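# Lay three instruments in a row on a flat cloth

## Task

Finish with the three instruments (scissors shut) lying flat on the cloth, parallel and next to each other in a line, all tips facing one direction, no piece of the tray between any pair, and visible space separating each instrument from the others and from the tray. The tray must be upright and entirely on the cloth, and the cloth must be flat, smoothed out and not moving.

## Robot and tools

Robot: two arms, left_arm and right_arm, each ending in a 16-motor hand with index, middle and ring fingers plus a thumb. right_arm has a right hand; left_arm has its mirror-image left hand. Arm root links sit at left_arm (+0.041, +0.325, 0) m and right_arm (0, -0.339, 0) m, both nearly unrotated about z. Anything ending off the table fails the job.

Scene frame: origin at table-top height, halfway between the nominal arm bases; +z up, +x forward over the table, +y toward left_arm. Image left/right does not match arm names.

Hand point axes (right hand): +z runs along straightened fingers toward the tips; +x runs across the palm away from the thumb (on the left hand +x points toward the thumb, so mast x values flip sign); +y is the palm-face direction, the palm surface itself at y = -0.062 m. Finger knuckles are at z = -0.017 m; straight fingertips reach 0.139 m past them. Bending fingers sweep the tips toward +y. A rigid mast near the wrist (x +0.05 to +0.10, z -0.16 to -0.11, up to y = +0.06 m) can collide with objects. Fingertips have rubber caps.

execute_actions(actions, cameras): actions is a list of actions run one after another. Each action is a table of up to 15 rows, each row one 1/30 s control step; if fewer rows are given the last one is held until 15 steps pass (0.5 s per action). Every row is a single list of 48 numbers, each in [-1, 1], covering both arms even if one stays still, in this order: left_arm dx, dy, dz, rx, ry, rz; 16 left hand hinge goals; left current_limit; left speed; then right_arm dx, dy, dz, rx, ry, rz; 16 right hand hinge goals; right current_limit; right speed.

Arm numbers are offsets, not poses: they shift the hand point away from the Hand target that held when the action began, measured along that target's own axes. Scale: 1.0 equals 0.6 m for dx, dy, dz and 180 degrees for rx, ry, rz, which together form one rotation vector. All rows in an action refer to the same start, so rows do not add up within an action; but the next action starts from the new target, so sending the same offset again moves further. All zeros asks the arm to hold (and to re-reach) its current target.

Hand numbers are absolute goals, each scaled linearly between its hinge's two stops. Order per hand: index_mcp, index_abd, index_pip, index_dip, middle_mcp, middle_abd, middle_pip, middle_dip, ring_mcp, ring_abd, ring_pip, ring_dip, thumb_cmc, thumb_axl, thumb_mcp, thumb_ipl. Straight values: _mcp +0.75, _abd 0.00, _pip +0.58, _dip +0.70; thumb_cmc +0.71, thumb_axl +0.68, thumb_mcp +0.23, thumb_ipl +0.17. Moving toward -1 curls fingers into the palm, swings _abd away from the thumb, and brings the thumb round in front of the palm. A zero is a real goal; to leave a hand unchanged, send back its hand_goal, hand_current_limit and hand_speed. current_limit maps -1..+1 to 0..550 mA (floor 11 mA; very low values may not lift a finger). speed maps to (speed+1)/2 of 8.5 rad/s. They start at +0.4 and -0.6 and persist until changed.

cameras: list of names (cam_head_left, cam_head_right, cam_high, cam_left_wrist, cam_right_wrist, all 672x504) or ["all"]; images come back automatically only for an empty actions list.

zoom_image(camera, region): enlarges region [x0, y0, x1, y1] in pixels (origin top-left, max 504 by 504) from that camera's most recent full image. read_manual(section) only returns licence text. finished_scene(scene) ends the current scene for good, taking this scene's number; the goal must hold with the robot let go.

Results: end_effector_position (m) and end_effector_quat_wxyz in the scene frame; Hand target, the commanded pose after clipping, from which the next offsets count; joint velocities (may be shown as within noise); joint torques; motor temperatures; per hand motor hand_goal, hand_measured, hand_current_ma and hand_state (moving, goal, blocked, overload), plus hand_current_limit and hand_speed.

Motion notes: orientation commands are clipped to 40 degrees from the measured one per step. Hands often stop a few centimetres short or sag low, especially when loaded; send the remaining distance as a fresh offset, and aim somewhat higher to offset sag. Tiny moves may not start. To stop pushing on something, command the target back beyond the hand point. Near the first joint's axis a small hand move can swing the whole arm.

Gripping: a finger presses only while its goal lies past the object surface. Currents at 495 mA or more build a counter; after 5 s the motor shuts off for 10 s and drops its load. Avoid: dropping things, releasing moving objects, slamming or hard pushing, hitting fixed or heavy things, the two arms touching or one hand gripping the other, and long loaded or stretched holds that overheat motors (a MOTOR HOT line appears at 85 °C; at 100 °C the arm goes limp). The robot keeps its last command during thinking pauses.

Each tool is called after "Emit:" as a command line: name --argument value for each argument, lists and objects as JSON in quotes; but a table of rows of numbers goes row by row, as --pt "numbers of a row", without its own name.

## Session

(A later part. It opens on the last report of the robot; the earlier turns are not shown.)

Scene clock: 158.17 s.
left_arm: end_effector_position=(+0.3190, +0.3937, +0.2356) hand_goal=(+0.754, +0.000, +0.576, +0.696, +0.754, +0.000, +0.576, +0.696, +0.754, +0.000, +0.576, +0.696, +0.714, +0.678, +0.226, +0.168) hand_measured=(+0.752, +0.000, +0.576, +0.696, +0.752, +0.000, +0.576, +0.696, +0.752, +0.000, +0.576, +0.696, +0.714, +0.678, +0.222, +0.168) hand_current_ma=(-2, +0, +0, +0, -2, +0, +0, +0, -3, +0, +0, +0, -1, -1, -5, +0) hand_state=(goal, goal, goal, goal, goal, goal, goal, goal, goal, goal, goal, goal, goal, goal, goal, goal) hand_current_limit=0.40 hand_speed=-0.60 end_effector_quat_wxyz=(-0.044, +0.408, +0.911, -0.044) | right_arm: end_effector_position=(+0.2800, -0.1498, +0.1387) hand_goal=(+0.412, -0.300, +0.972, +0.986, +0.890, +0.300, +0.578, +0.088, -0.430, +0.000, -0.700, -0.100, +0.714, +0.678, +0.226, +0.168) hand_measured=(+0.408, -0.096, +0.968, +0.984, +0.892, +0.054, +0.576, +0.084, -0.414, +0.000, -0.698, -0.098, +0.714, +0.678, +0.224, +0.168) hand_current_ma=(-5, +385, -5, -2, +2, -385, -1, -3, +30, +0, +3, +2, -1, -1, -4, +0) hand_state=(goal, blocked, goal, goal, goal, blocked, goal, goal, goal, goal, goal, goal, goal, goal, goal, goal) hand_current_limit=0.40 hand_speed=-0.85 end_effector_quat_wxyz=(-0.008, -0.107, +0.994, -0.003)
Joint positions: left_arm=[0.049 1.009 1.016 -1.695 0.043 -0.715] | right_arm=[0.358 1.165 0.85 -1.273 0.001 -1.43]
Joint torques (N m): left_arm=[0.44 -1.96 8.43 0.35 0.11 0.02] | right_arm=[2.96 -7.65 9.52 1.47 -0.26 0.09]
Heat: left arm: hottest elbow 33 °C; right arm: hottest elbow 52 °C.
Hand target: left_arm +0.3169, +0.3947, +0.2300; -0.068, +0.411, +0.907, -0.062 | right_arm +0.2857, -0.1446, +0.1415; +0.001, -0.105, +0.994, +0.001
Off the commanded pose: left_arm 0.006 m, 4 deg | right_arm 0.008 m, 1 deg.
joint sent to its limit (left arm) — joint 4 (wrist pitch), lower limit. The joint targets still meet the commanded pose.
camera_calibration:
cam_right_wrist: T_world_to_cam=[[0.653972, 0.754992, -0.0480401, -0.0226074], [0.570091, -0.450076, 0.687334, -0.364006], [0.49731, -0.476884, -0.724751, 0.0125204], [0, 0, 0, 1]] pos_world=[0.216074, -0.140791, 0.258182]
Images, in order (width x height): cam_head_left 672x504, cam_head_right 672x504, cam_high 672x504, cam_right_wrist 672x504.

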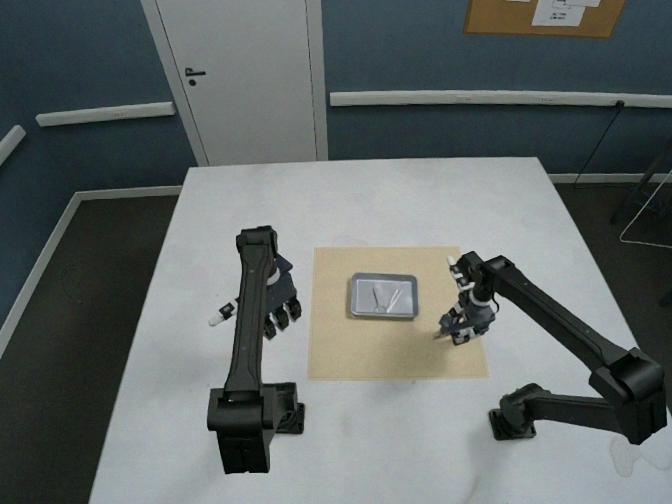

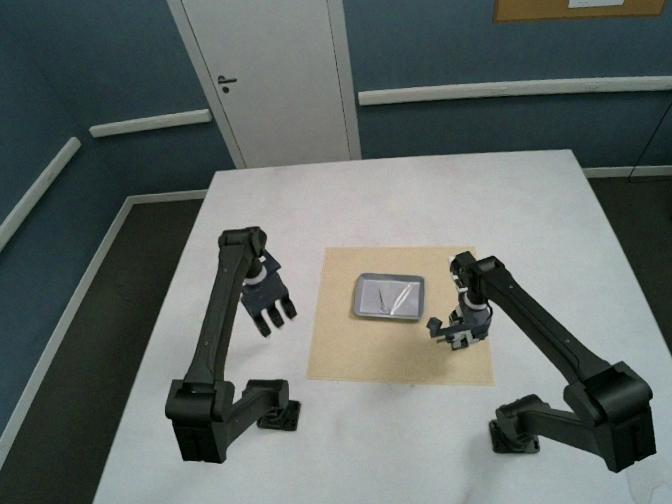

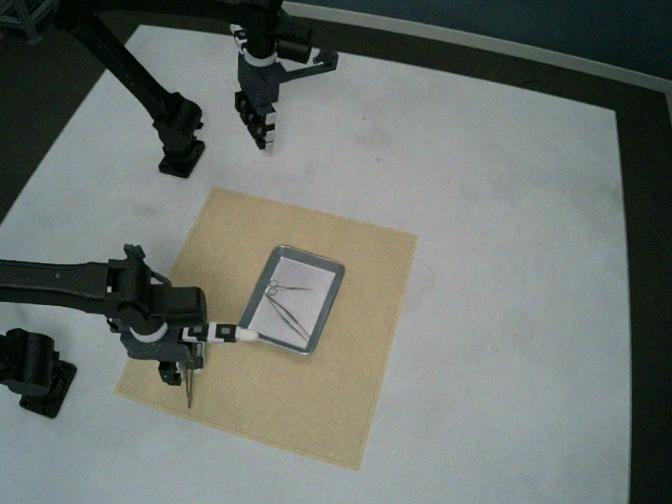

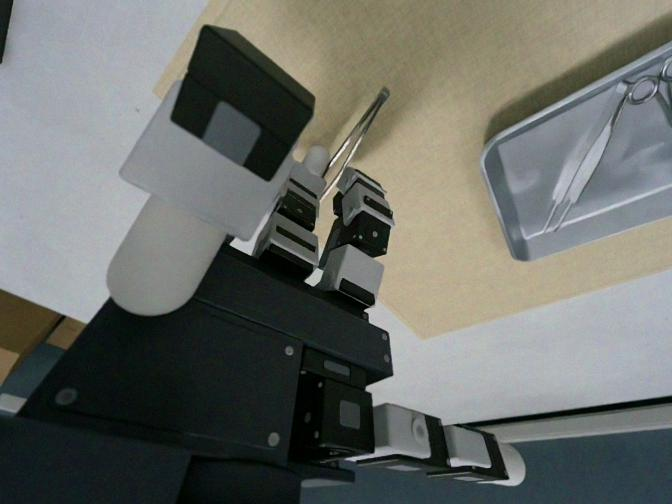

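Emit:
execute_actions --actions '[[[0,0,0,0,0,0,0.754,0,0.576,0.696,0.754,0,0.576,0.696,0.754,0,0.576,0.696,0.714,0.678,0.226,0.168,0.4,-0.6,-0.0064,0.0293,0.025,0,0,0,0.411,-0.3,0.971,0.986,0.89,0.3,0.577,0.087,-0.43,0,-0.7,-0.1,0.714,0.678,0.226,0.168,0.4,-0.85]]]' --cameras '["cam_right_wrist","cam_high"]'

Emit:
zoom_image --camera "cam_high" --region '[120, 280, 270, 430]'

Emit:
zoom_image --camera "cam_right_wrist" --region '[280, 40, 440, 220]'

Scene clock: 164.53 s.
left_arm: end_effector_position=(+0.3190, +0.3937, +0.2356) hand_goal=(+0.754, +0.000, +0.576, +0.696, +0.754, +0.000, +0.576, +0.696, +0.754, +0.000, +0.576, +0.696, +0.714, +0.678, +0.226, +0.168) hand_measured=(+0.752, +0.000, +0.576, +0.696, +0.752, +0.000, +0.576, +0.696, +0.752, +0.000, +0.576, +0.696, +0.714, +0.678, +0.222, +0.168) hand_current_ma=(-2, +0, +0, +0, -2, +0, +0, +0, -3, +0, +0, +0, -1, -1, -5, +0) hand_state=(goal, goal, goal, goal, goal, goal, goal, goal, goal, goal, goal, goal, goal, goal, goal, goal) hand_current_limit=0.40 hand_speed=-0.60 end_effector_quat_wxyz=(-0.044, +0.408, +0.911, -0.044) | right_arm: end_effector_position=(+0.2814, -0.1304, +0.1272) hand_goal=(+0.412, -0.300, +0.972, +0.986, +0.890, +0.300, +0.578, +0.088, -0.430, +0.000, -0.700, -0.100, +0.714, +0.678, +0.226, +0.168) hand_measured=(+0.408, -0.096, +0.968, +0.984, +0.892, +0.054, +0.576, +0.084, -0.414, +0.000, -0.698, -0.098, +0.714, +0.678, +0.224, +0.168) hand_current_ma=(-4, +385, -5, -2, +2, -385, -1, -3, +30, +0, +3, +2, -1, -1, -4, +0) hand_state=(goal, blocked, goal, goal, goal, blocked, goal, goal, goal, goal, goal, goal, goal, goal, goal, goal) hand_current_limit=0.40 hand_speed=-0.85 end_effector_quat_wxyz=(-0.004, -0.108, +0.994, -0.001)
Joint positions: left_arm=[0.049 1.009 1.016 -1.695 0.043 -0.715] | right_arm=[0.416 1.196 0.841 -1.224 -0.001 -1.376]
Joint torques (N m): left_arm=[0.79 -1.85 8.39 0.34 0.11 0.01] | right_arm=[2.43 -8.06 8.91 1.47 -0.14 0.06]
Heat: left arm: hottest elbow 33 °C; right arm: hottest elbow 51 °C.
Hand target: left_arm +0.3169, +0.3947, +0.2300; -0.068, +0.411, +0.907, -0.062 | right_arm +0.2858, -0.1266, +0.1266; +0.001, -0.105, +0.994, +0.001
Off the commanded pose: left_arm 0.006 m, 4 deg | right_arm 0.006 m, 1 deg.
joint sent to its limit (left arm) — joint 4 (wrist pitch), lower limit. The joint targets still meet the commanded pose.
camera_calibration:
cam_right_wrist: T_world_to_cam=[[0.651977, 0.757215, -0.0393836, -0.0390771], [0.565945, -0.451408, 0.689882, -0.347514], [0.504611, -0.472076, -0.72285, 0.0110031], [0, 0, 0, 1]] pos_world=[0.216599, -0.122086, 0.246158]
Images, in order (width x height): cam_high 672x504, cam_right_wrist 672x504.

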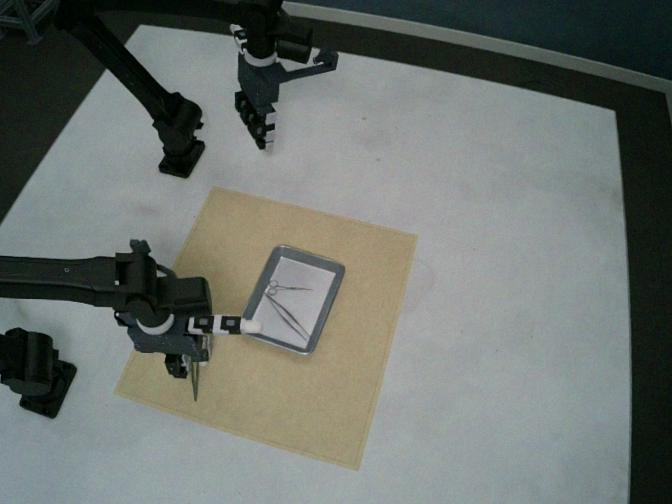

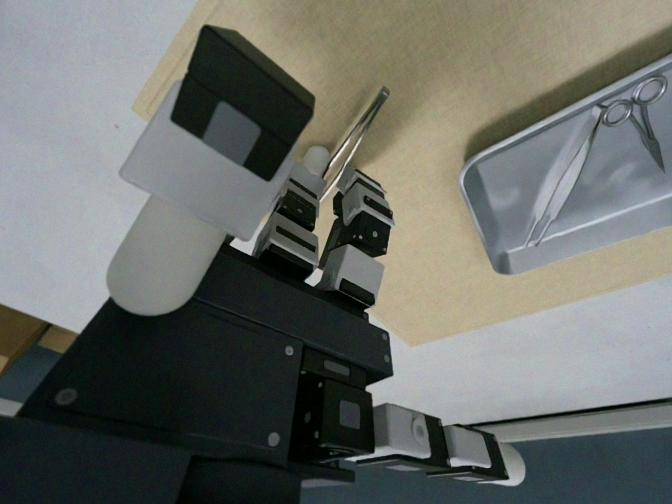

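Scaled by 3.360 from the camera's 672x504 image, which has a finer 960x720 frame.

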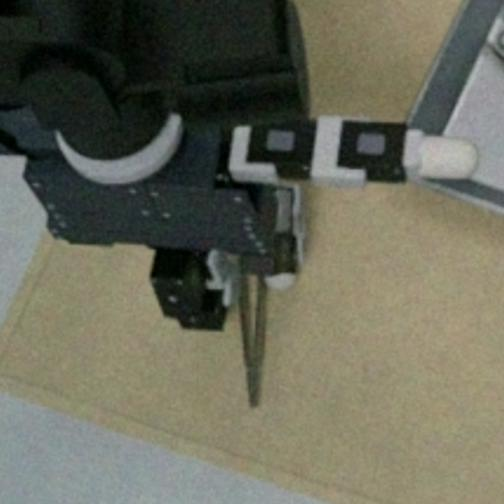

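Scaled by 2.800 from the camera's 672x504 image, which has a finer 960x720 frame.

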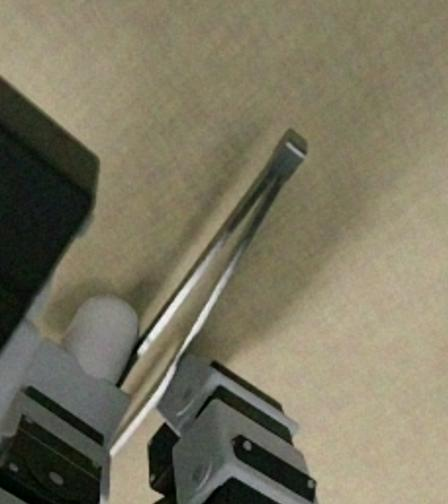

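Emit:
execute_actions --actions '[[[0,0,0,0,0,0,0.754,0,0.576,0.696,0.754,0,0.576,0.696,0.754,0,0.576,0.696,0.714,0.678,0.226,0.168,0.4,-0.6,0,0,0.014,0,0,0,0.411,-0.3,0.971,0.986,0.89,0.3,0.577,0.087,-0.43,0,-0.7,-0.1,0.714,0.678,0.226,0.168,0.4,-0.85]]]' --cameras '["cam_right_wrist","cam_high"]'

Emit:
zoom_image --camera "cam_high" --region '[120, 280, 270, 430]'

Emit:
zoom_image --camera "cam_right_wrist" --region '[280, 40, 440, 220]'

Scene clock: 168.20 s.
left_arm: end_effector_position=(+0.3190, +0.3937, +0.2356) hand_goal=(+0.754, +0.000, +0.576, +0.696, +0.754, +0.000, +0.576, +0.696, +0.754, +0.000, +0.576, +0.696, +0.714, +0.678, +0.226, +0.168) hand_measured=(+0.752, +0.000, +0.576, +0.696, +0.752, +0.000, +0.576, +0.696, +0.752, +0.000, +0.576, +0.696, +0.714, +0.678, +0.222, +0.168) hand_current_ma=(-2, +0, +0, +0, -2, +0, +0, +0, -3, +0, +0, +0, -1, -1, -5, +0) hand_state=(goal, goal, goal, goal, goal, goal, goal, goal, goal, goal, goal, goal, goal, goal, goal, goal) hand_current_limit=0.40 hand_speed=-0.60 end_effector_quat_wxyz=(-0.044, +0.408, +0.911, -0.044) | right_arm: end_effector_position=(+0.2817, -0.1303, +0.1195) hand_goal=(+0.412, -0.300, +0.972, +0.986, +0.890, +0.300, +0.578, +0.088, -0.430, +0.000, -0.700, -0.100, +0.714, +0.678, +0.226, +0.168) hand_measured=(+0.408, -0.096, +0.968, +0.984, +0.892, +0.054, +0.576, +0.084, -0.414, +0.000, -0.698, -0.098, +0.714, +0.678, +0.224, +0.168) hand_current_ma=(-4, +385, -5, -2, +2, -385, -1, -3, +30, +0, +3, +2, -1, -1, -4, +0) hand_state=(goal, blocked, goal, goal, goal, blocked, goal, goal, goal, goal, goal, goal, goal, goal, goal, goal) hand_current_limit=0.40 hand_speed=-0.85 end_effector_quat_wxyz=(-0.003, -0.108, +0.994, -0.001)
Joint positions: left_arm=[0.049 1.009 1.016 -1.695 0.043 -0.715] | right_arm=[0.416 1.204 0.825 -1.199 -0.001 -1.375]
Joint torques (N m): left_arm=[0.44 -1.9 8.4 0.28 0.11 0.01] | right_arm=[2.26 -8.41 8.76 1.46 -0.17 0.09]
Heat: left arm: hottest elbow 33 °C; right arm: hottest elbow 50 °C.
Hand target: left_arm +0.3169, +0.3947, +0.2300; -0.068, +0.411, +0.907, -0.062 | right_arm +0.2857, -0.1266, +0.1181; +0.001, -0.105, +0.994, +0.001
Off the commanded pose: left_arm 0.006 m, 4 deg | right_arm 0.006 m, 1 deg.
joint sent to its limit (left arm) — joint 4 (wrist pitch), lower limit. The joint targets still meet the commanded pose.
camera_calibration:
cam_right_wrist: T_world_to_cam=[[0.652631, 0.756723, -0.0379915, -0.0400568], [0.564593, -0.452267, 0.690426, -0.342152], [0.505279, -0.472044, -0.722404, 0.0051851], [0, 0, 0, 1]] pos_world=[0.216699, -0.121984, 0.238454]
Images, in order (width x height): cam_high 672x504, cam_right_wrist 672x504.

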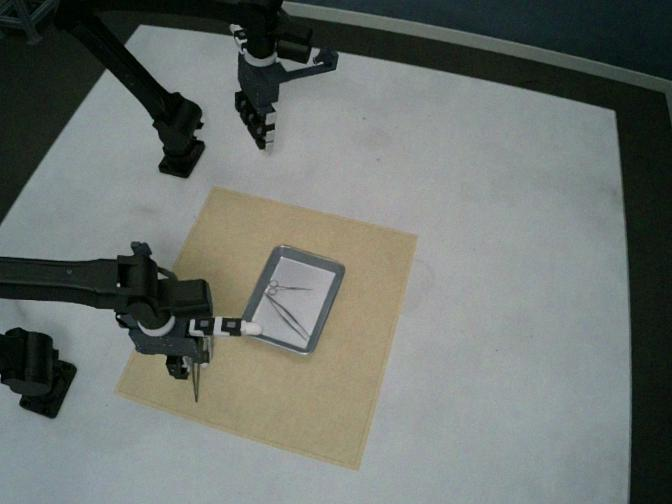

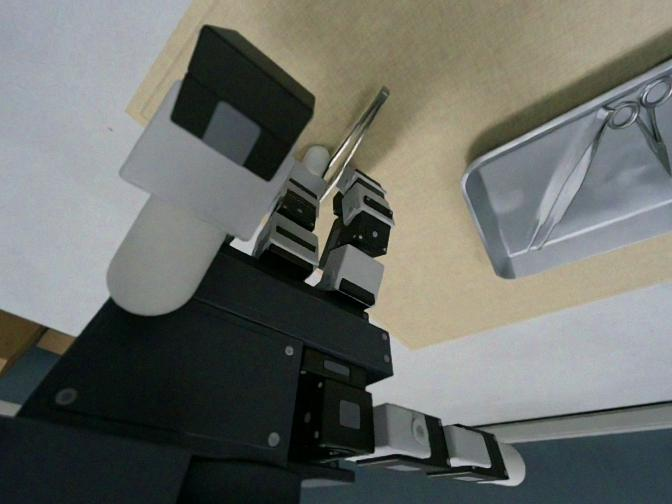

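Scaled by 3.360 from the camera's 672x504 image, which has a finer 960x720 frame.

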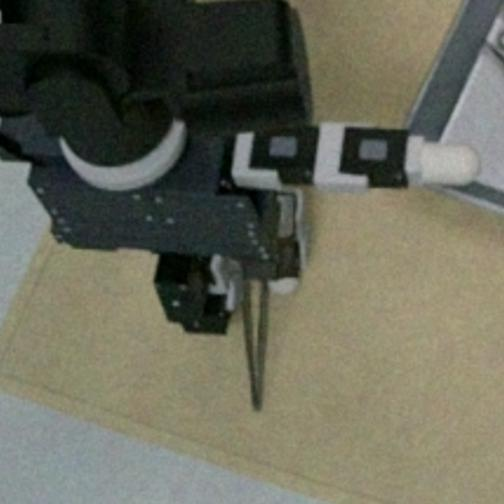

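Scaled by 2.800 from the camera's 672x504 image, which has a finer 960x720 frame.

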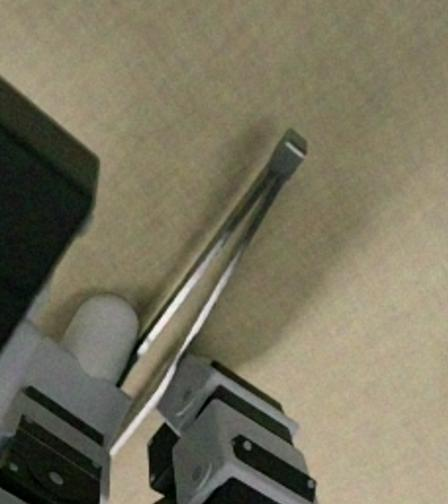

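Emit:
execute_actions --actions '[[[0,0,0,0,0,0,0.754,0,0.576,0.696,0.754,0,0.576,0.696,0.754,0,0.576,0.696,0.714,0.678,0.226,0.168,0.4,-0.6,0,0,0.0095,0,0,0,0.411,-0.3,0.971,0.986,0.89,0.3,0.577,0.087,-0.43,0,-0.7,-0.1,0.714,0.678,0.226,0.168,0.4,-0.85]]]' --cameras '["cam_right_wrist"]'

Emit:
zoom_image --camera "cam_right_wrist" --region '[280, 40, 440, 220]'

Scene clock: 172.10 s.
left_arm: end_effector_position=(+0.3190, +0.3937, +0.2356) hand_goal=(+0.754, +0.000, +0.576, +0.696, +0.754, +0.000, +0.576, +0.696, +0.754, +0.000, +0.576, +0.696, +0.714, +0.678, +0.226, +0.168) hand_measured=(+0.752, +0.000, +0.576, +0.696, +0.752, +0.000, +0.576, +0.696, +0.752, +0.000, +0.576, +0.696, +0.714, +0.678, +0.222, +0.168) hand_current_ma=(-2, +0, +0, +0, -2, +0, +0, +0, -3, +0, +0, +0, -1, -1, -5, +0) hand_state=(goal, goal, goal, goal, goal, goal, goal, goal, goal, goal, goal, goal, goal, goal, goal, goal) hand_current_limit=0.40 hand_speed=-0.60 end_effector_quat_wxyz=(-0.044, +0.408, +0.911, -0.044) | right_arm: end_effector_position=(+0.2841, -0.1293, +0.1192) hand_goal=(+0.412, -0.300, +0.972, +0.986, +0.890, +0.300, +0.578, +0.088, -0.430, +0.000, -0.700, -0.100, +0.714, +0.678, +0.226, +0.168) hand_measured=(+0.408, -0.096, +0.968, +0.984, +0.892, +0.054, +0.576, +0.082, -0.414, +0.000, -0.698, -0.098, +0.714, +0.678, +0.224, +0.168) hand_current_ma=(-4, +385, -4, -2, +3, -385, -1, -7, +30, +0, +3, +2, -1, -1, -4, +0) hand_state=(goal, blocked, goal, goal, goal, blocked, goal, goal, goal, goal, goal, goal, goal, goal, goal, goal) hand_current_limit=0.40 hand_speed=-0.85 end_effector_quat_wxyz=(+0.002, -0.108, +0.994, +0.001)
Joint positions: left_arm=[0.049 1.009 1.016 -1.695 0.043 -0.715] | right_arm=[0.416 1.204 0.823 -1.185 -0.001 -1.375]
Joint torques (N m): left_arm=[0.5 -1.85 8.4 0.44 0.11 0.01] | right_arm=[2.32 -7.3 8.12 1.57 -0.15 0.09]
Heat: left arm: hottest elbow 33 °C; right arm: hottest elbow 50 °C.
Hand target: left_arm +0.3169, +0.3947, +0.2300; -0.068, +0.411, +0.907, -0.062 | right_arm +0.2858, -0.1266, +0.1124; +0.001, -0.105, +0.994, +0.001
Off the commanded pose: left_arm 0.006 m, 4 deg | right_arm 0.007 m, 0 deg.
joint sent to its limit (left arm) — joint 4 (wrist pitch), lower limit. The joint targets still meet the commanded pose.
camera_calibration:
cam_right_wrist: T_world_to_cam=[[0.652991, 0.756872, -0.027334, -0.0438026], [0.557086, -0.45555, 0.694356, -0.341541], [0.513086, -0.468635, -0.719113, 0.00204895], [0, 0, 0, 1]] pos_world=[0.217819, -0.121476, 0.237427]
Images, in order (width x height): cam_right_wrist 672x504.

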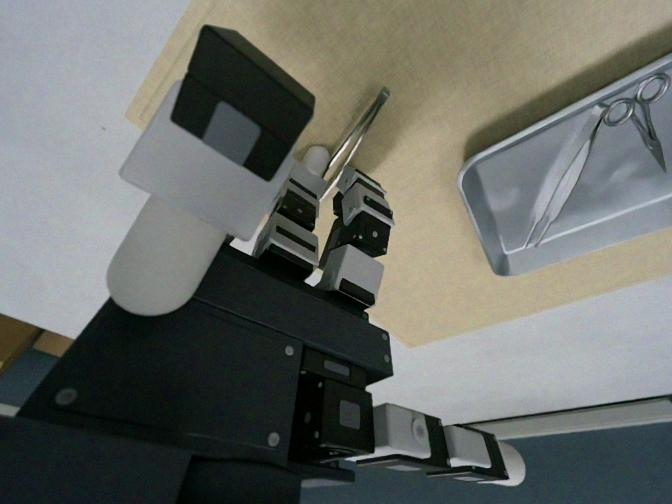

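Scaled by 2.800 from the camera's 672x504 image, which has a finer 960x720 frame.

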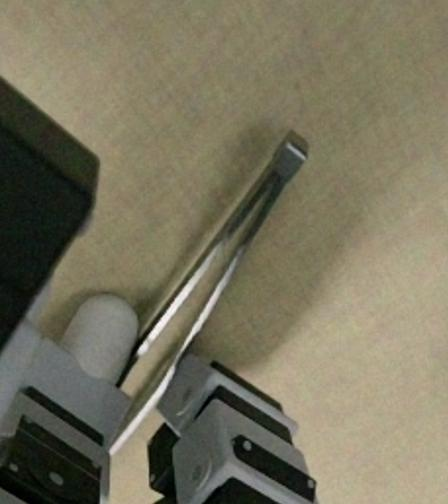

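Emit:
execute_actions --actions '[[[0,0,0,0,0,0,0.754,0,0.576,0.696,0.754,0,0.576,0.696,0.754,0,0.576,0.696,0.714,0.678,0.226,0.168,0.4,-0.6,0,0,-0.006,0,0,0,0.411,-0.05,0.971,0.986,0.89,0.01,0.577,0.087,-0.43,0,-0.7,-0.1,0.714,0.678,0.226,0.168,0.4,-0.93]],[[0,0,0,0,0,0,0.754,0,0.576,0.696,0.754,0,0.576,0.696,0.754,0,0.576,0.696,0.714,0.678,0.226,0.168,0.4,-0.6,0,0,0,0,0,0,0.411,0.06,0.971,0.986,0.89,-0.09,0.577,0.087,-0.43,0,-0.7,-0.1,0.714,0.678,0.226,0.168,0.4,-0.93]]]' --cameras '["cam_right_wrist","cam_high"]'

Emit:
zoom_image --camera "cam_right_wrist" --region '[280, 40, 440, 220]'

Emit:
zoom_image --camera "cam_high" --region '[120, 280, 270, 430]'

Scene clock: 178.77 s.
left_arm: end_effector_position=(+0.3190, +0.3937, +0.2356) hand_goal=(+0.754, +0.000, +0.576, +0.696, +0.754, +0.000, +0.576, +0.696, +0.754, +0.000, +0.576, +0.696, +0.714, +0.678, +0.226, +0.168) hand_measured=(+0.752, +0.000, +0.576, +0.696, +0.752, +0.000, +0.576, +0.696, +0.752, +0.000, +0.576, +0.696, +0.714, +0.678, +0.222, +0.168) hand_current_ma=(-2, +0, +0, +0, -2, +0, +0, +0, -3, +0, +0, +0, -1, -1, -5, +0) hand_state=(goal, goal, goal, goal, goal, goal, goal, goal, goal, goal, goal, goal, goal, goal, goal, goal) hand_current_limit=0.40 hand_speed=-0.60 end_effector_quat_wxyz=(-0.044, +0.408, +0.911, -0.044) | right_arm: end_effector_position=(+0.2841, -0.1293, +0.1192) hand_goal=(+0.412, +0.060, +0.972, +0.986, +0.890, -0.090, +0.578, +0.088, -0.430, +0.000, -0.700, -0.100, +0.714, +0.678, +0.226, +0.168) hand_measured=(+0.408, +0.004, +0.970, +0.986, +0.890, -0.030, +0.576, +0.082, -0.414, +0.000, -0.698, -0.098, +0.714, +0.678, +0.224, +0.168) hand_current_ma=(-4, -125, -1, +0, +1, +140, -1, -7, +30, +0, +3, +2, -1, -1, -4, +0) hand_state=(goal, blocked, goal, goal, goal, blocked, goal, goal, goal, goal, goal, goal, goal, goal, goal, goal) hand_current_limit=0.40 hand_speed=-0.93 end_effector_quat_wxyz=(+0.002, -0.108, +0.994, +0.001)
Joint positions: left_arm=[0.049 1.009 1.016 -1.695 0.043 -0.715] | right_arm=[0.416 1.204 0.823 -1.185 -0.001 -1.375]
Joint torques (N m): left_arm=[0.38 -1.9 8.43 0.34 0.09 0.02] | right_arm=[2.26 -7.3 8.68 1.13 -0.16 0.09]
Heat: left arm: hottest elbow 34 °C; right arm: hottest elbow 49 °C.
Hand target: left_arm +0.3169, +0.3947, +0.2300; -0.068, +0.411, +0.907, -0.062 | right_arm +0.2858, -0.1266, +0.1160; +0.001, -0.105, +0.994, +0.001
Off the commanded pose: left_arm 0.006 m, 4 deg | right_arm 0.004 m, 0 deg.
joint sent to its limit (left arm) — joint 4 (wrist pitch), lower limit. The joint targets still meet the commanded pose.
camera_calibration:
cam_right_wrist: T_world_to_cam=[[0.652991, 0.756872, -0.027334, -0.0438026], [0.557086, -0.45555, 0.694356, -0.341541], [0.513086, -0.468635, -0.719113, 0.00204895], [0, 0, 0, 1]] pos_world=[0.217819, -0.121476, 0.237427]
Images, in order (width x height): cam_high 672x504, cam_right_wrist 672x504.

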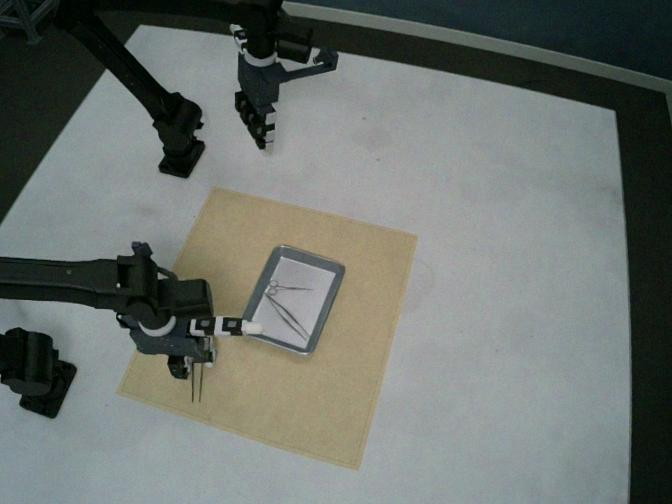

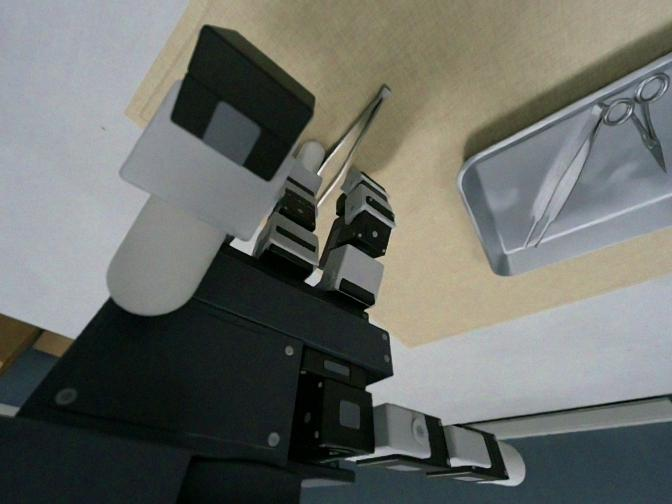

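Scaled by 2.800 from the camera's 672x504 image, which has a finer 960x720 frame.

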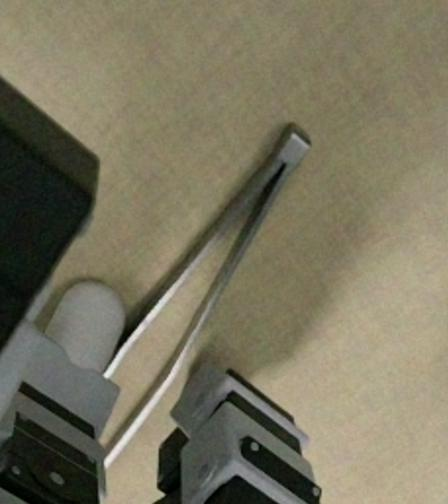

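Scaled by 3.360 from the camera's 672x504 image, which has a finer 960x720 frame.

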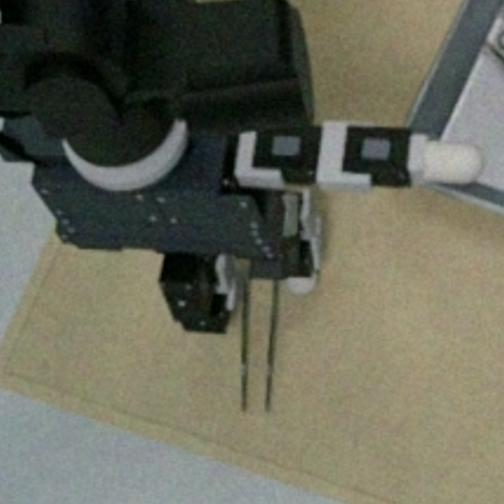

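Emit:
execute_actions --actions '[[[0,0,0,0,0,0,0.754,0,0.576,0.696,0.754,0,0.576,0.696,0.754,0,0.576,0.696,0.714,0.678,0.226,0.168,0.4,-0.6,0,0,-0.03,0,0,0,0.411,0.06,0.971,0.986,0.89,-0.09,0.577,0.087,-0.43,0,-0.7,-0.1,0.714,0.678,0.226,0.168,0.4,-0.9]],[[0,0,0,0,0,0,0.754,0,0.576,0.696,0.754,0,0.576,0.696,0.754,0,0.576,0.696,0.714,0.678,0.226,0.168,0.4,-0.6,0,0,-0.1,0,0,0,0.411,0.06,0.971,0.986,0.89,-0.09,0.577,0.087,-0.43,0,-0.7,-0.1,0.714,0.678,0.226,0.168,0.4,-0.8]],[[0,0,0,0,0,0,0.754,0,0.576,0.696,0.754,0,0.576,0.696,0.754,0,0.576,0.696,0.714,0.678,0.226,0.168,0.4,-0.6,-0.075,-0.0032,-0.02,0,0,0.1489,0.411,0.04,0.971,0.986,0.89,-0.06,0.577,0.087,-0.43,0,-0.7,-0.1,0.714,0.678,0.226,0.168,0.4,-0.8]],[[0,0,0,0,0,0,0.754,0,0.576,0.696,0.754,0,0.576,0.696,0.754,0,0.576,0.696,0.714,0.678,0.226,0.168,0.4,-0.6,-0.0683,0.031,-0.02,0,0,0.1489,0.411,0.04,0.971,0.986,0.89,-0.06,0.577,0.087,-0.43,0,-0.7,-0.1,0.714,0.678,0.226,0.168,0.4,-0.8]],[[0,0,0,0,0,0,0.754,0,0.576,0.696,0.754,0,0.576,0.696,0.754,0,0.576,0.696,0.714,0.678,0.226,0.168,0.4,-0.6,-0.047,0.0585,-0.02,0,0,0.1489,0.411,0.04,0.971,0.986,0.89,-0.06,0.577,0.087,-0.43,0,-0.7,-0.1,0.714,0.678,0.226,0.168,0.4,-0.8]],[[0,0,0,0,0,0,0.754,0,0.576,0.696,0.754,0,0.576,0.696,0.754,0,0.576,0.696,0.714,0.678,0.226,0.168,0.4,-0.6,-0.0155,0.0735,0,0,0,0.1489,0.411,0.04,0.971,0.986,0.89,-0.06,0.577,0.087,-0.43,0,-0.7,-0.1,0.714,0.678,0.226,0.168,0.4,-0.8]],[[0,0,0,0,0,0,0.754,0,0.576,0.696,0.754,0,0.576,0.696,0.754,0,0.576,0.696,0.714,0.678,0.226,0.168,0.4,-0.6,0.0192,0.0725,0,0,0,0.1489,0.411,0.04,0.971,0.986,0.89,-0.06,0.577,0.087,-0.43,0,-0.7,-0.1,0.714,0.678,0.226,0.168,0.4,-0.8]]]' --cameras '["cam_right_wrist","cam_high","cam_head_left","cam_head_right"]'

Emit:
zoom_image --camera "cam_high" --region '[100, 200, 380, 480]'

Emit:
zoom_image --camera "cam_head_left" --region '[300, 235, 500, 390]'

Emit:
zoom_image --camera "cam_right_wrist" --region '[240, 0, 500, 220]'

Scene clock: 207.30 s.
left_arm: end_effector_position=(+0.3190, +0.3937, +0.2356) hand_goal=(+0.754, +0.000, +0.576, +0.696, +0.754, +0.000, +0.576, +0.696, +0.754, +0.000, +0.576, +0.696, +0.714, +0.678, +0.226, +0.168) hand_measured=(+0.752, +0.000, +0.576, +0.696, +0.752, +0.000, +0.576, +0.696, +0.752, +0.000, +0.576, +0.696, +0.714, +0.678, +0.222, +0.168) hand_current_ma=(-2, +0, +0, +0, -2, +0, +0, +0, -3, +0, +0, +0, -1, -1, -5, +0) hand_state=(goal, goal, goal, goal, goal, goal, goal, goal, goal, goal, goal, goal, goal, goal, goal, goal) hand_current_limit=0.40 hand_speed=-0.60 end_effector_quat_wxyz=(-0.044, +0.408, +0.911, -0.044) | right_arm: end_effector_position=(+0.4990, -0.0940, +0.2170) hand_goal=(+0.412, +0.040, +0.972, +0.986, +0.890, -0.060, +0.578, +0.088, -0.430, +0.000, -0.700, -0.100, +0.714, +0.678, +0.226, +0.168) hand_measured=(+0.414, +0.042, +0.970, +0.986, +0.888, -0.062, +0.576, +0.086, -0.414, +0.000, -0.698, -0.098, +0.714, +0.678, +0.222, +0.168) hand_current_ma=(+1, +2, -1, +0, -1, -1, -1, -3, +30, +0, +2, +2, -1, -1, -4, +0) hand_state=(goal, goal, goal, goal, goal, goal, goal, goal, goal, goal, goal, goal, goal, goal, goal, goal) hand_current_limit=0.40 hand_speed=-0.80 end_effector_quat_wxyz=(-0.001, +0.870, +0.493, -0.009)
Joint positions: left_arm=[0.049 1.009 1.016 -1.695 0.043 -0.715] | right_arm=[0.617 1.755 1.689 -1.521 -0.003 1.154]
Joint torques (N m): left_arm=[0.5 -2.08 8.47 0.29 0.11 0.01] | right_arm=[1.61 -18.37 12.96 0.13 0.28 0.08]
Heat: left arm: hottest elbow 34 °C; right arm: hottest elbow 47 °C.
Hand target: left_arm +0.3169, +0.3947, +0.2300; -0.068, +0.411, +0.907, -0.062 | right_arm +0.5076, -0.0890, +0.2305; +0.000, +0.875, +0.485, +0.001
Off the commanded pose: left_arm 0.006 m, 4 deg | right_arm 0.016 m, 1 deg.
joint sent to its limit (left arm) — joint 4 (wrist pitch), lower limit. The joint targets still meet the commanded pose.
camera_calibration:
cam_right_wrist: T_world_to_cam=[[0.101293, -0.994512, -0.0261919, -0.0976939], [-0.703649, -0.0902297, 0.704795, 0.14801], [-0.70329, -0.0529607, -0.708927, 0.622511], [0, 0, 0, 1]] pos_world=[0.551849, -0.0508342, 0.33444]
Images, in order (width x height): cam_head_left 672x504, cam_head_right 672x504, cam_high 672x504, cam_right_wrist 672x504.

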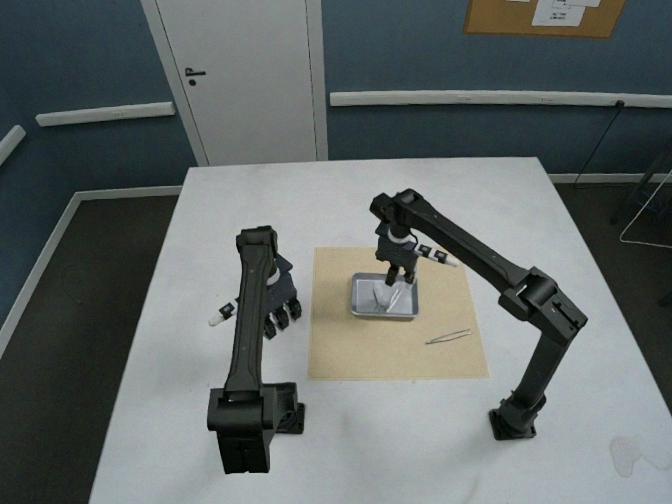

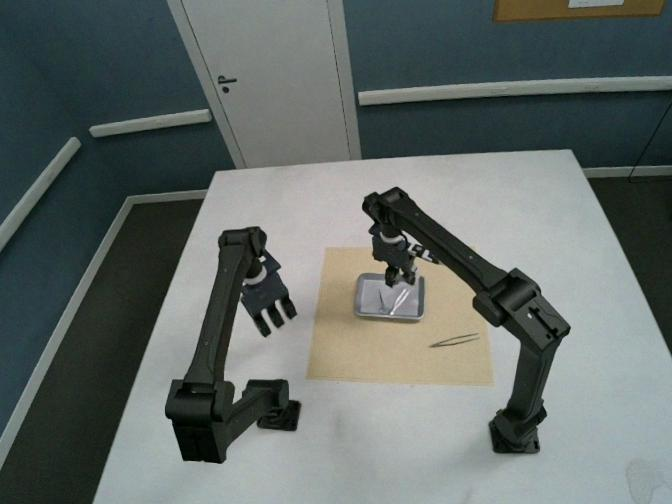

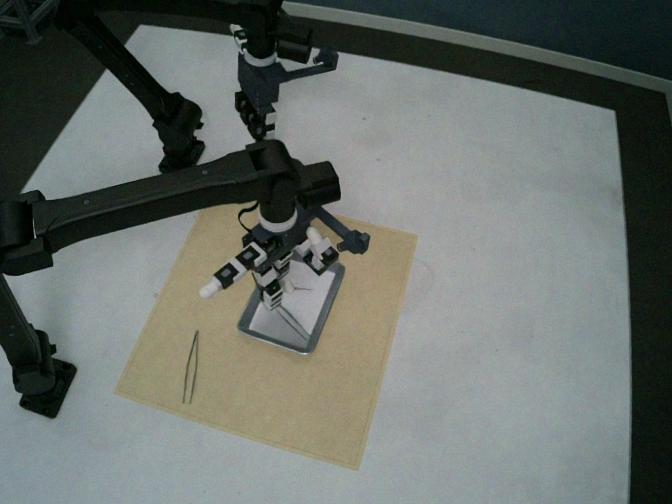

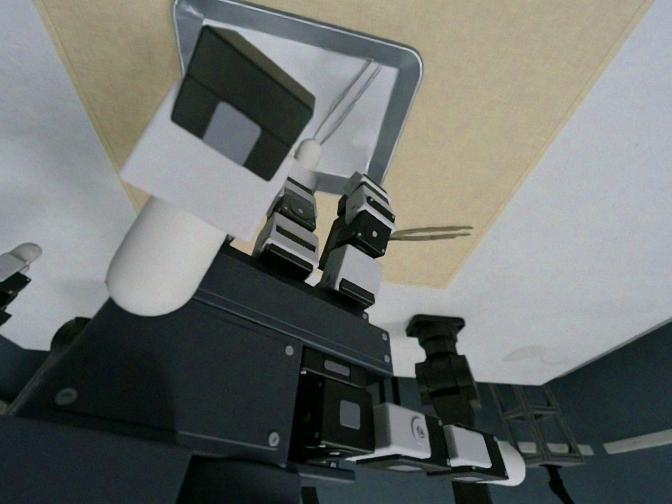

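Scaled by 1.800 from the camera's 672x504 image, which has a finer 960x720 frame.

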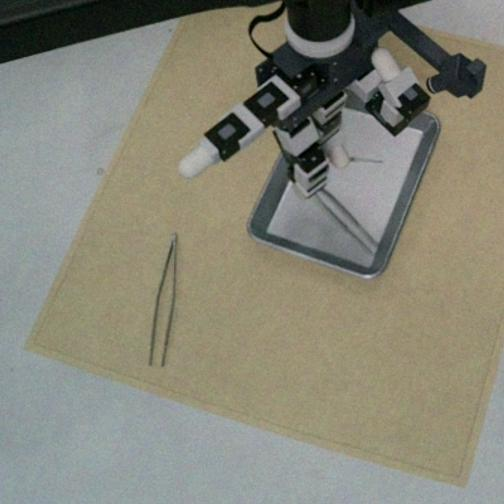

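Scaled by 2.520 from the camera's 672x504 image, which has a finer 960x720 frame.

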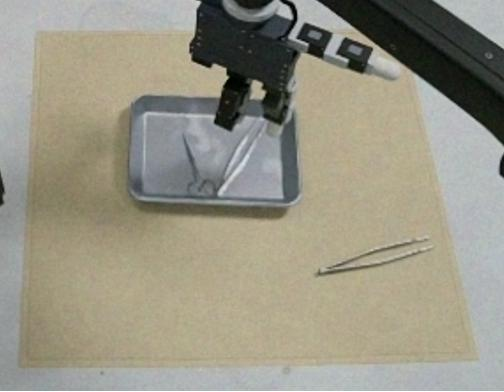

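Scaled by 1.938 from the camera's 672x504 image, which has a finer 960x720 frame.

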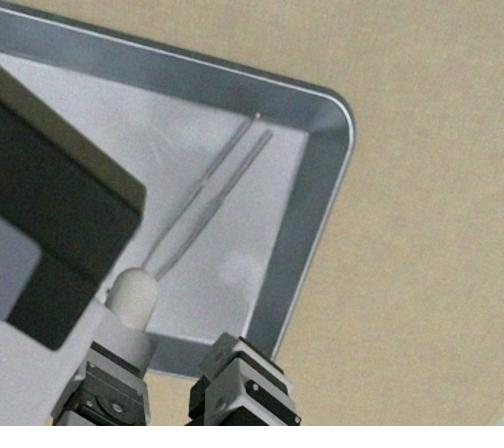

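Emit:
execute_actions --actions '[[[0,0,0,0,0,0,0.754,0,0.576,0.696,0.754,0,0.576,0.696,0.754,0,0.576,0.696,0.714,0.678,0.226,0.168,0.4,-0.6,0,0.002,0.08,0,0,0,0.411,0.04,0.971,0.986,0.89,-0.04,0.577,0.087,-0.43,0,-0.7,-0.1,0.714,0.678,0.226,0.168,0.4,-0.6]],[[0,0,0,0,0,0,0.754,0,0.576,0.696,0.754,0,0.576,0.696,0.754,0,0.576,0.696,0.714,0.678,0.226,0.168,0.4,-0.6,0,0,0.06,0,0,0,0.411,0.04,0.971,0.986,0.89,-0.04,0.577,0.087,-0.43,0,-0.7,-0.1,0.714,0.678,0.226,0.168,0.4,-0.6]]]' --cameras '["cam_right_wrist","cam_high","cam_head_right"]'

Emit:
zoom_image --camera "cam_right_wrist" --region '[280, 50, 440, 220]'

Emit:
zoom_image --camera "cam_high" --region '[230, 240, 350, 360]'

Emit:
zoom_image --camera "cam_head_right" --region '[350, 245, 430, 325]'

Scene clock: 218.00 s.
left_arm: end_effector_position=(+0.3190, +0.3937, +0.2356) hand_goal=(+0.754, +0.000, +0.576, +0.696, +0.754, +0.000, +0.576, +0.696, +0.754, +0.000, +0.576, +0.696, +0.714, +0.678, +0.226, +0.168) hand_measured=(+0.752, +0.000, +0.576, +0.696, +0.752, +0.000, +0.576, +0.696, +0.752, +0.000, +0.576, +0.696, +0.714, +0.678, +0.222, +0.168) hand_current_ma=(-2, +0, +0, +0, -2, +0, +0, +0, -3, +0, +0, +0, -1, -1, -5, +0) hand_state=(goal, goal, goal, goal, goal, goal, goal, goal, goal, goal, goal, goal, goal, goal, goal, goal) hand_current_limit=0.40 hand_speed=-0.60 end_effector_quat_wxyz=(-0.044, +0.408, +0.911, -0.044) | right_arm: end_effector_position=(+0.5044, -0.0902, +0.1486) hand_goal=(+0.412, +0.040, +0.972, +0.986, +0.890, -0.040, +0.578, +0.088, -0.430, +0.000, -0.700, -0.100, +0.714, +0.678, +0.226, +0.168) hand_measured=(+0.414, +0.042, +0.970, +0.986, +0.888, -0.042, +0.576, +0.086, -0.414, +0.000, -0.698, -0.098, +0.714, +0.678, +0.222, +0.168) hand_current_ma=(+1, +2, -1, +0, -1, -2, -1, -3, +30, +0, +2, +2, -1, -1, -4, +0) hand_state=(goal, goal, goal, goal, goal, goal, goal, goal, goal, goal, goal, goal, goal, goal, goal, goal) hand_current_limit=0.40 hand_speed=-0.60 end_effector_quat_wxyz=(-0.001, +0.871, +0.491, -0.004)
Joint positions: left_arm=[0.049 1.009 1.016 -1.695 0.043 -0.715] | right_arm=[0.617 1.795 1.562 -1.346 -0.003 1.157]
Joint torques (N m): left_arm=[0.44 -1.96 8.44 0.32 0.11 0.02] | right_arm=[1.55 -19.31 9.2 1.31 0.27 0.1]
Heat: left arm: hottest elbow 34 °C; right arm: hottest elbow 47 °C.
Hand target: left_arm +0.3169, +0.3947, +0.2300; -0.068, +0.411, +0.907, -0.062 | right_arm +0.5087, -0.0895, +0.1464; +0.000, +0.874, +0.485, +0.001
Off the commanded pose: left_arm 0.006 m, 4 deg | right_arm 0.005 m, 1 deg.
joint sent to its limit (left arm) — joint 4 (wrist pitch), lower limit. The joint targets still meet the commanded pose.
camera_calibration:
cam_right_wrist: T_world_to_cam=[[0.0984831, -0.994672, -0.0304698, -0.094254], [-0.708994, -0.0916177, 0.699238, 0.203777], [-0.698304, -0.0472602, -0.714239, 0.576844], [0, 0, 0, 1]] pos_world=[0.556571, -0.0478205, 0.266644]
Images, in order (width x height): cam_head_right 672x504, cam_high 672x504, cam_right_wrist 672x504.

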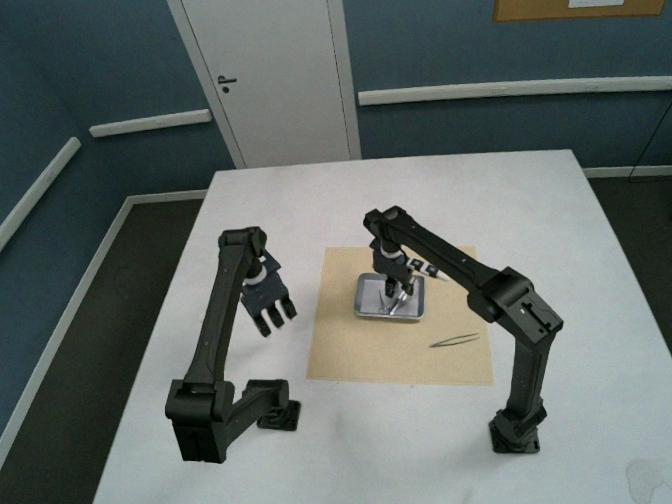

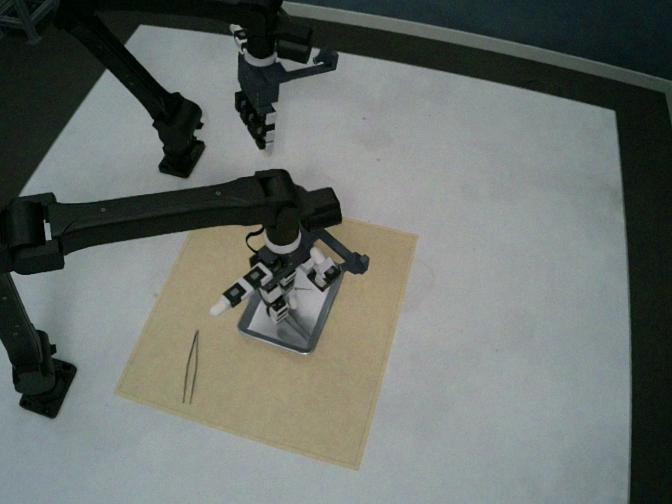

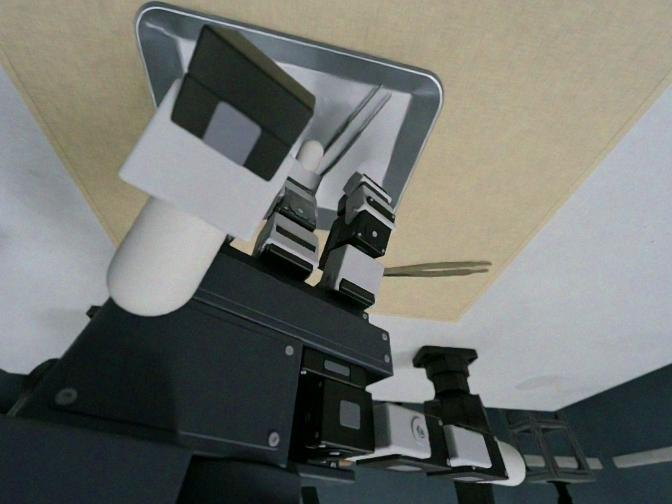

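Scaled by 2.965 from the camera's 672x504 image, which has a finer 960x720 frame.

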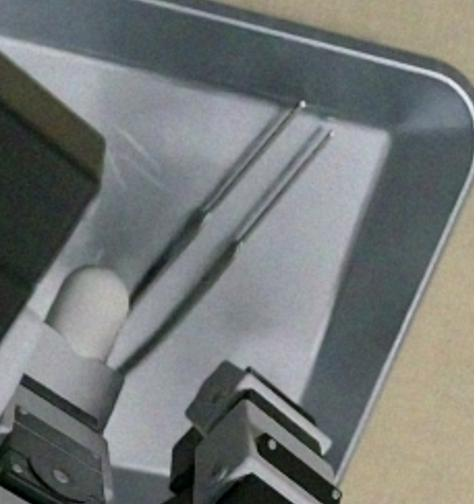

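Scaled by 4.200 from the camera's 672x504 image, which has a finer 960x720 frame.

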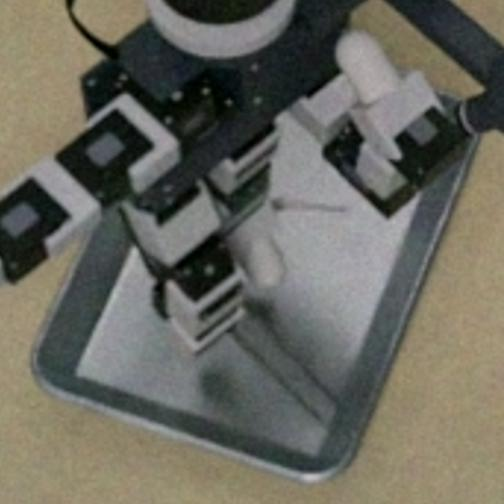

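Scaled by 6.300 from the camera's 672x504 image, which has a finer 960x720 frame.

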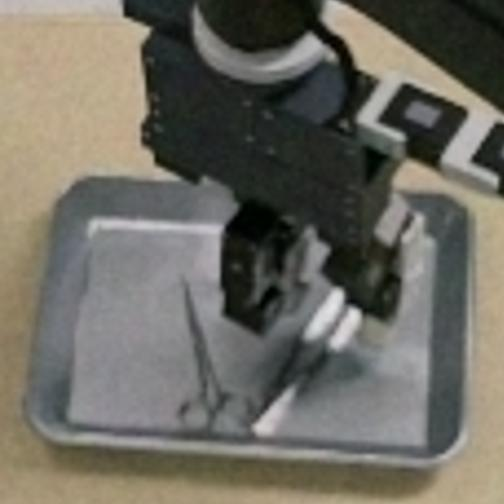

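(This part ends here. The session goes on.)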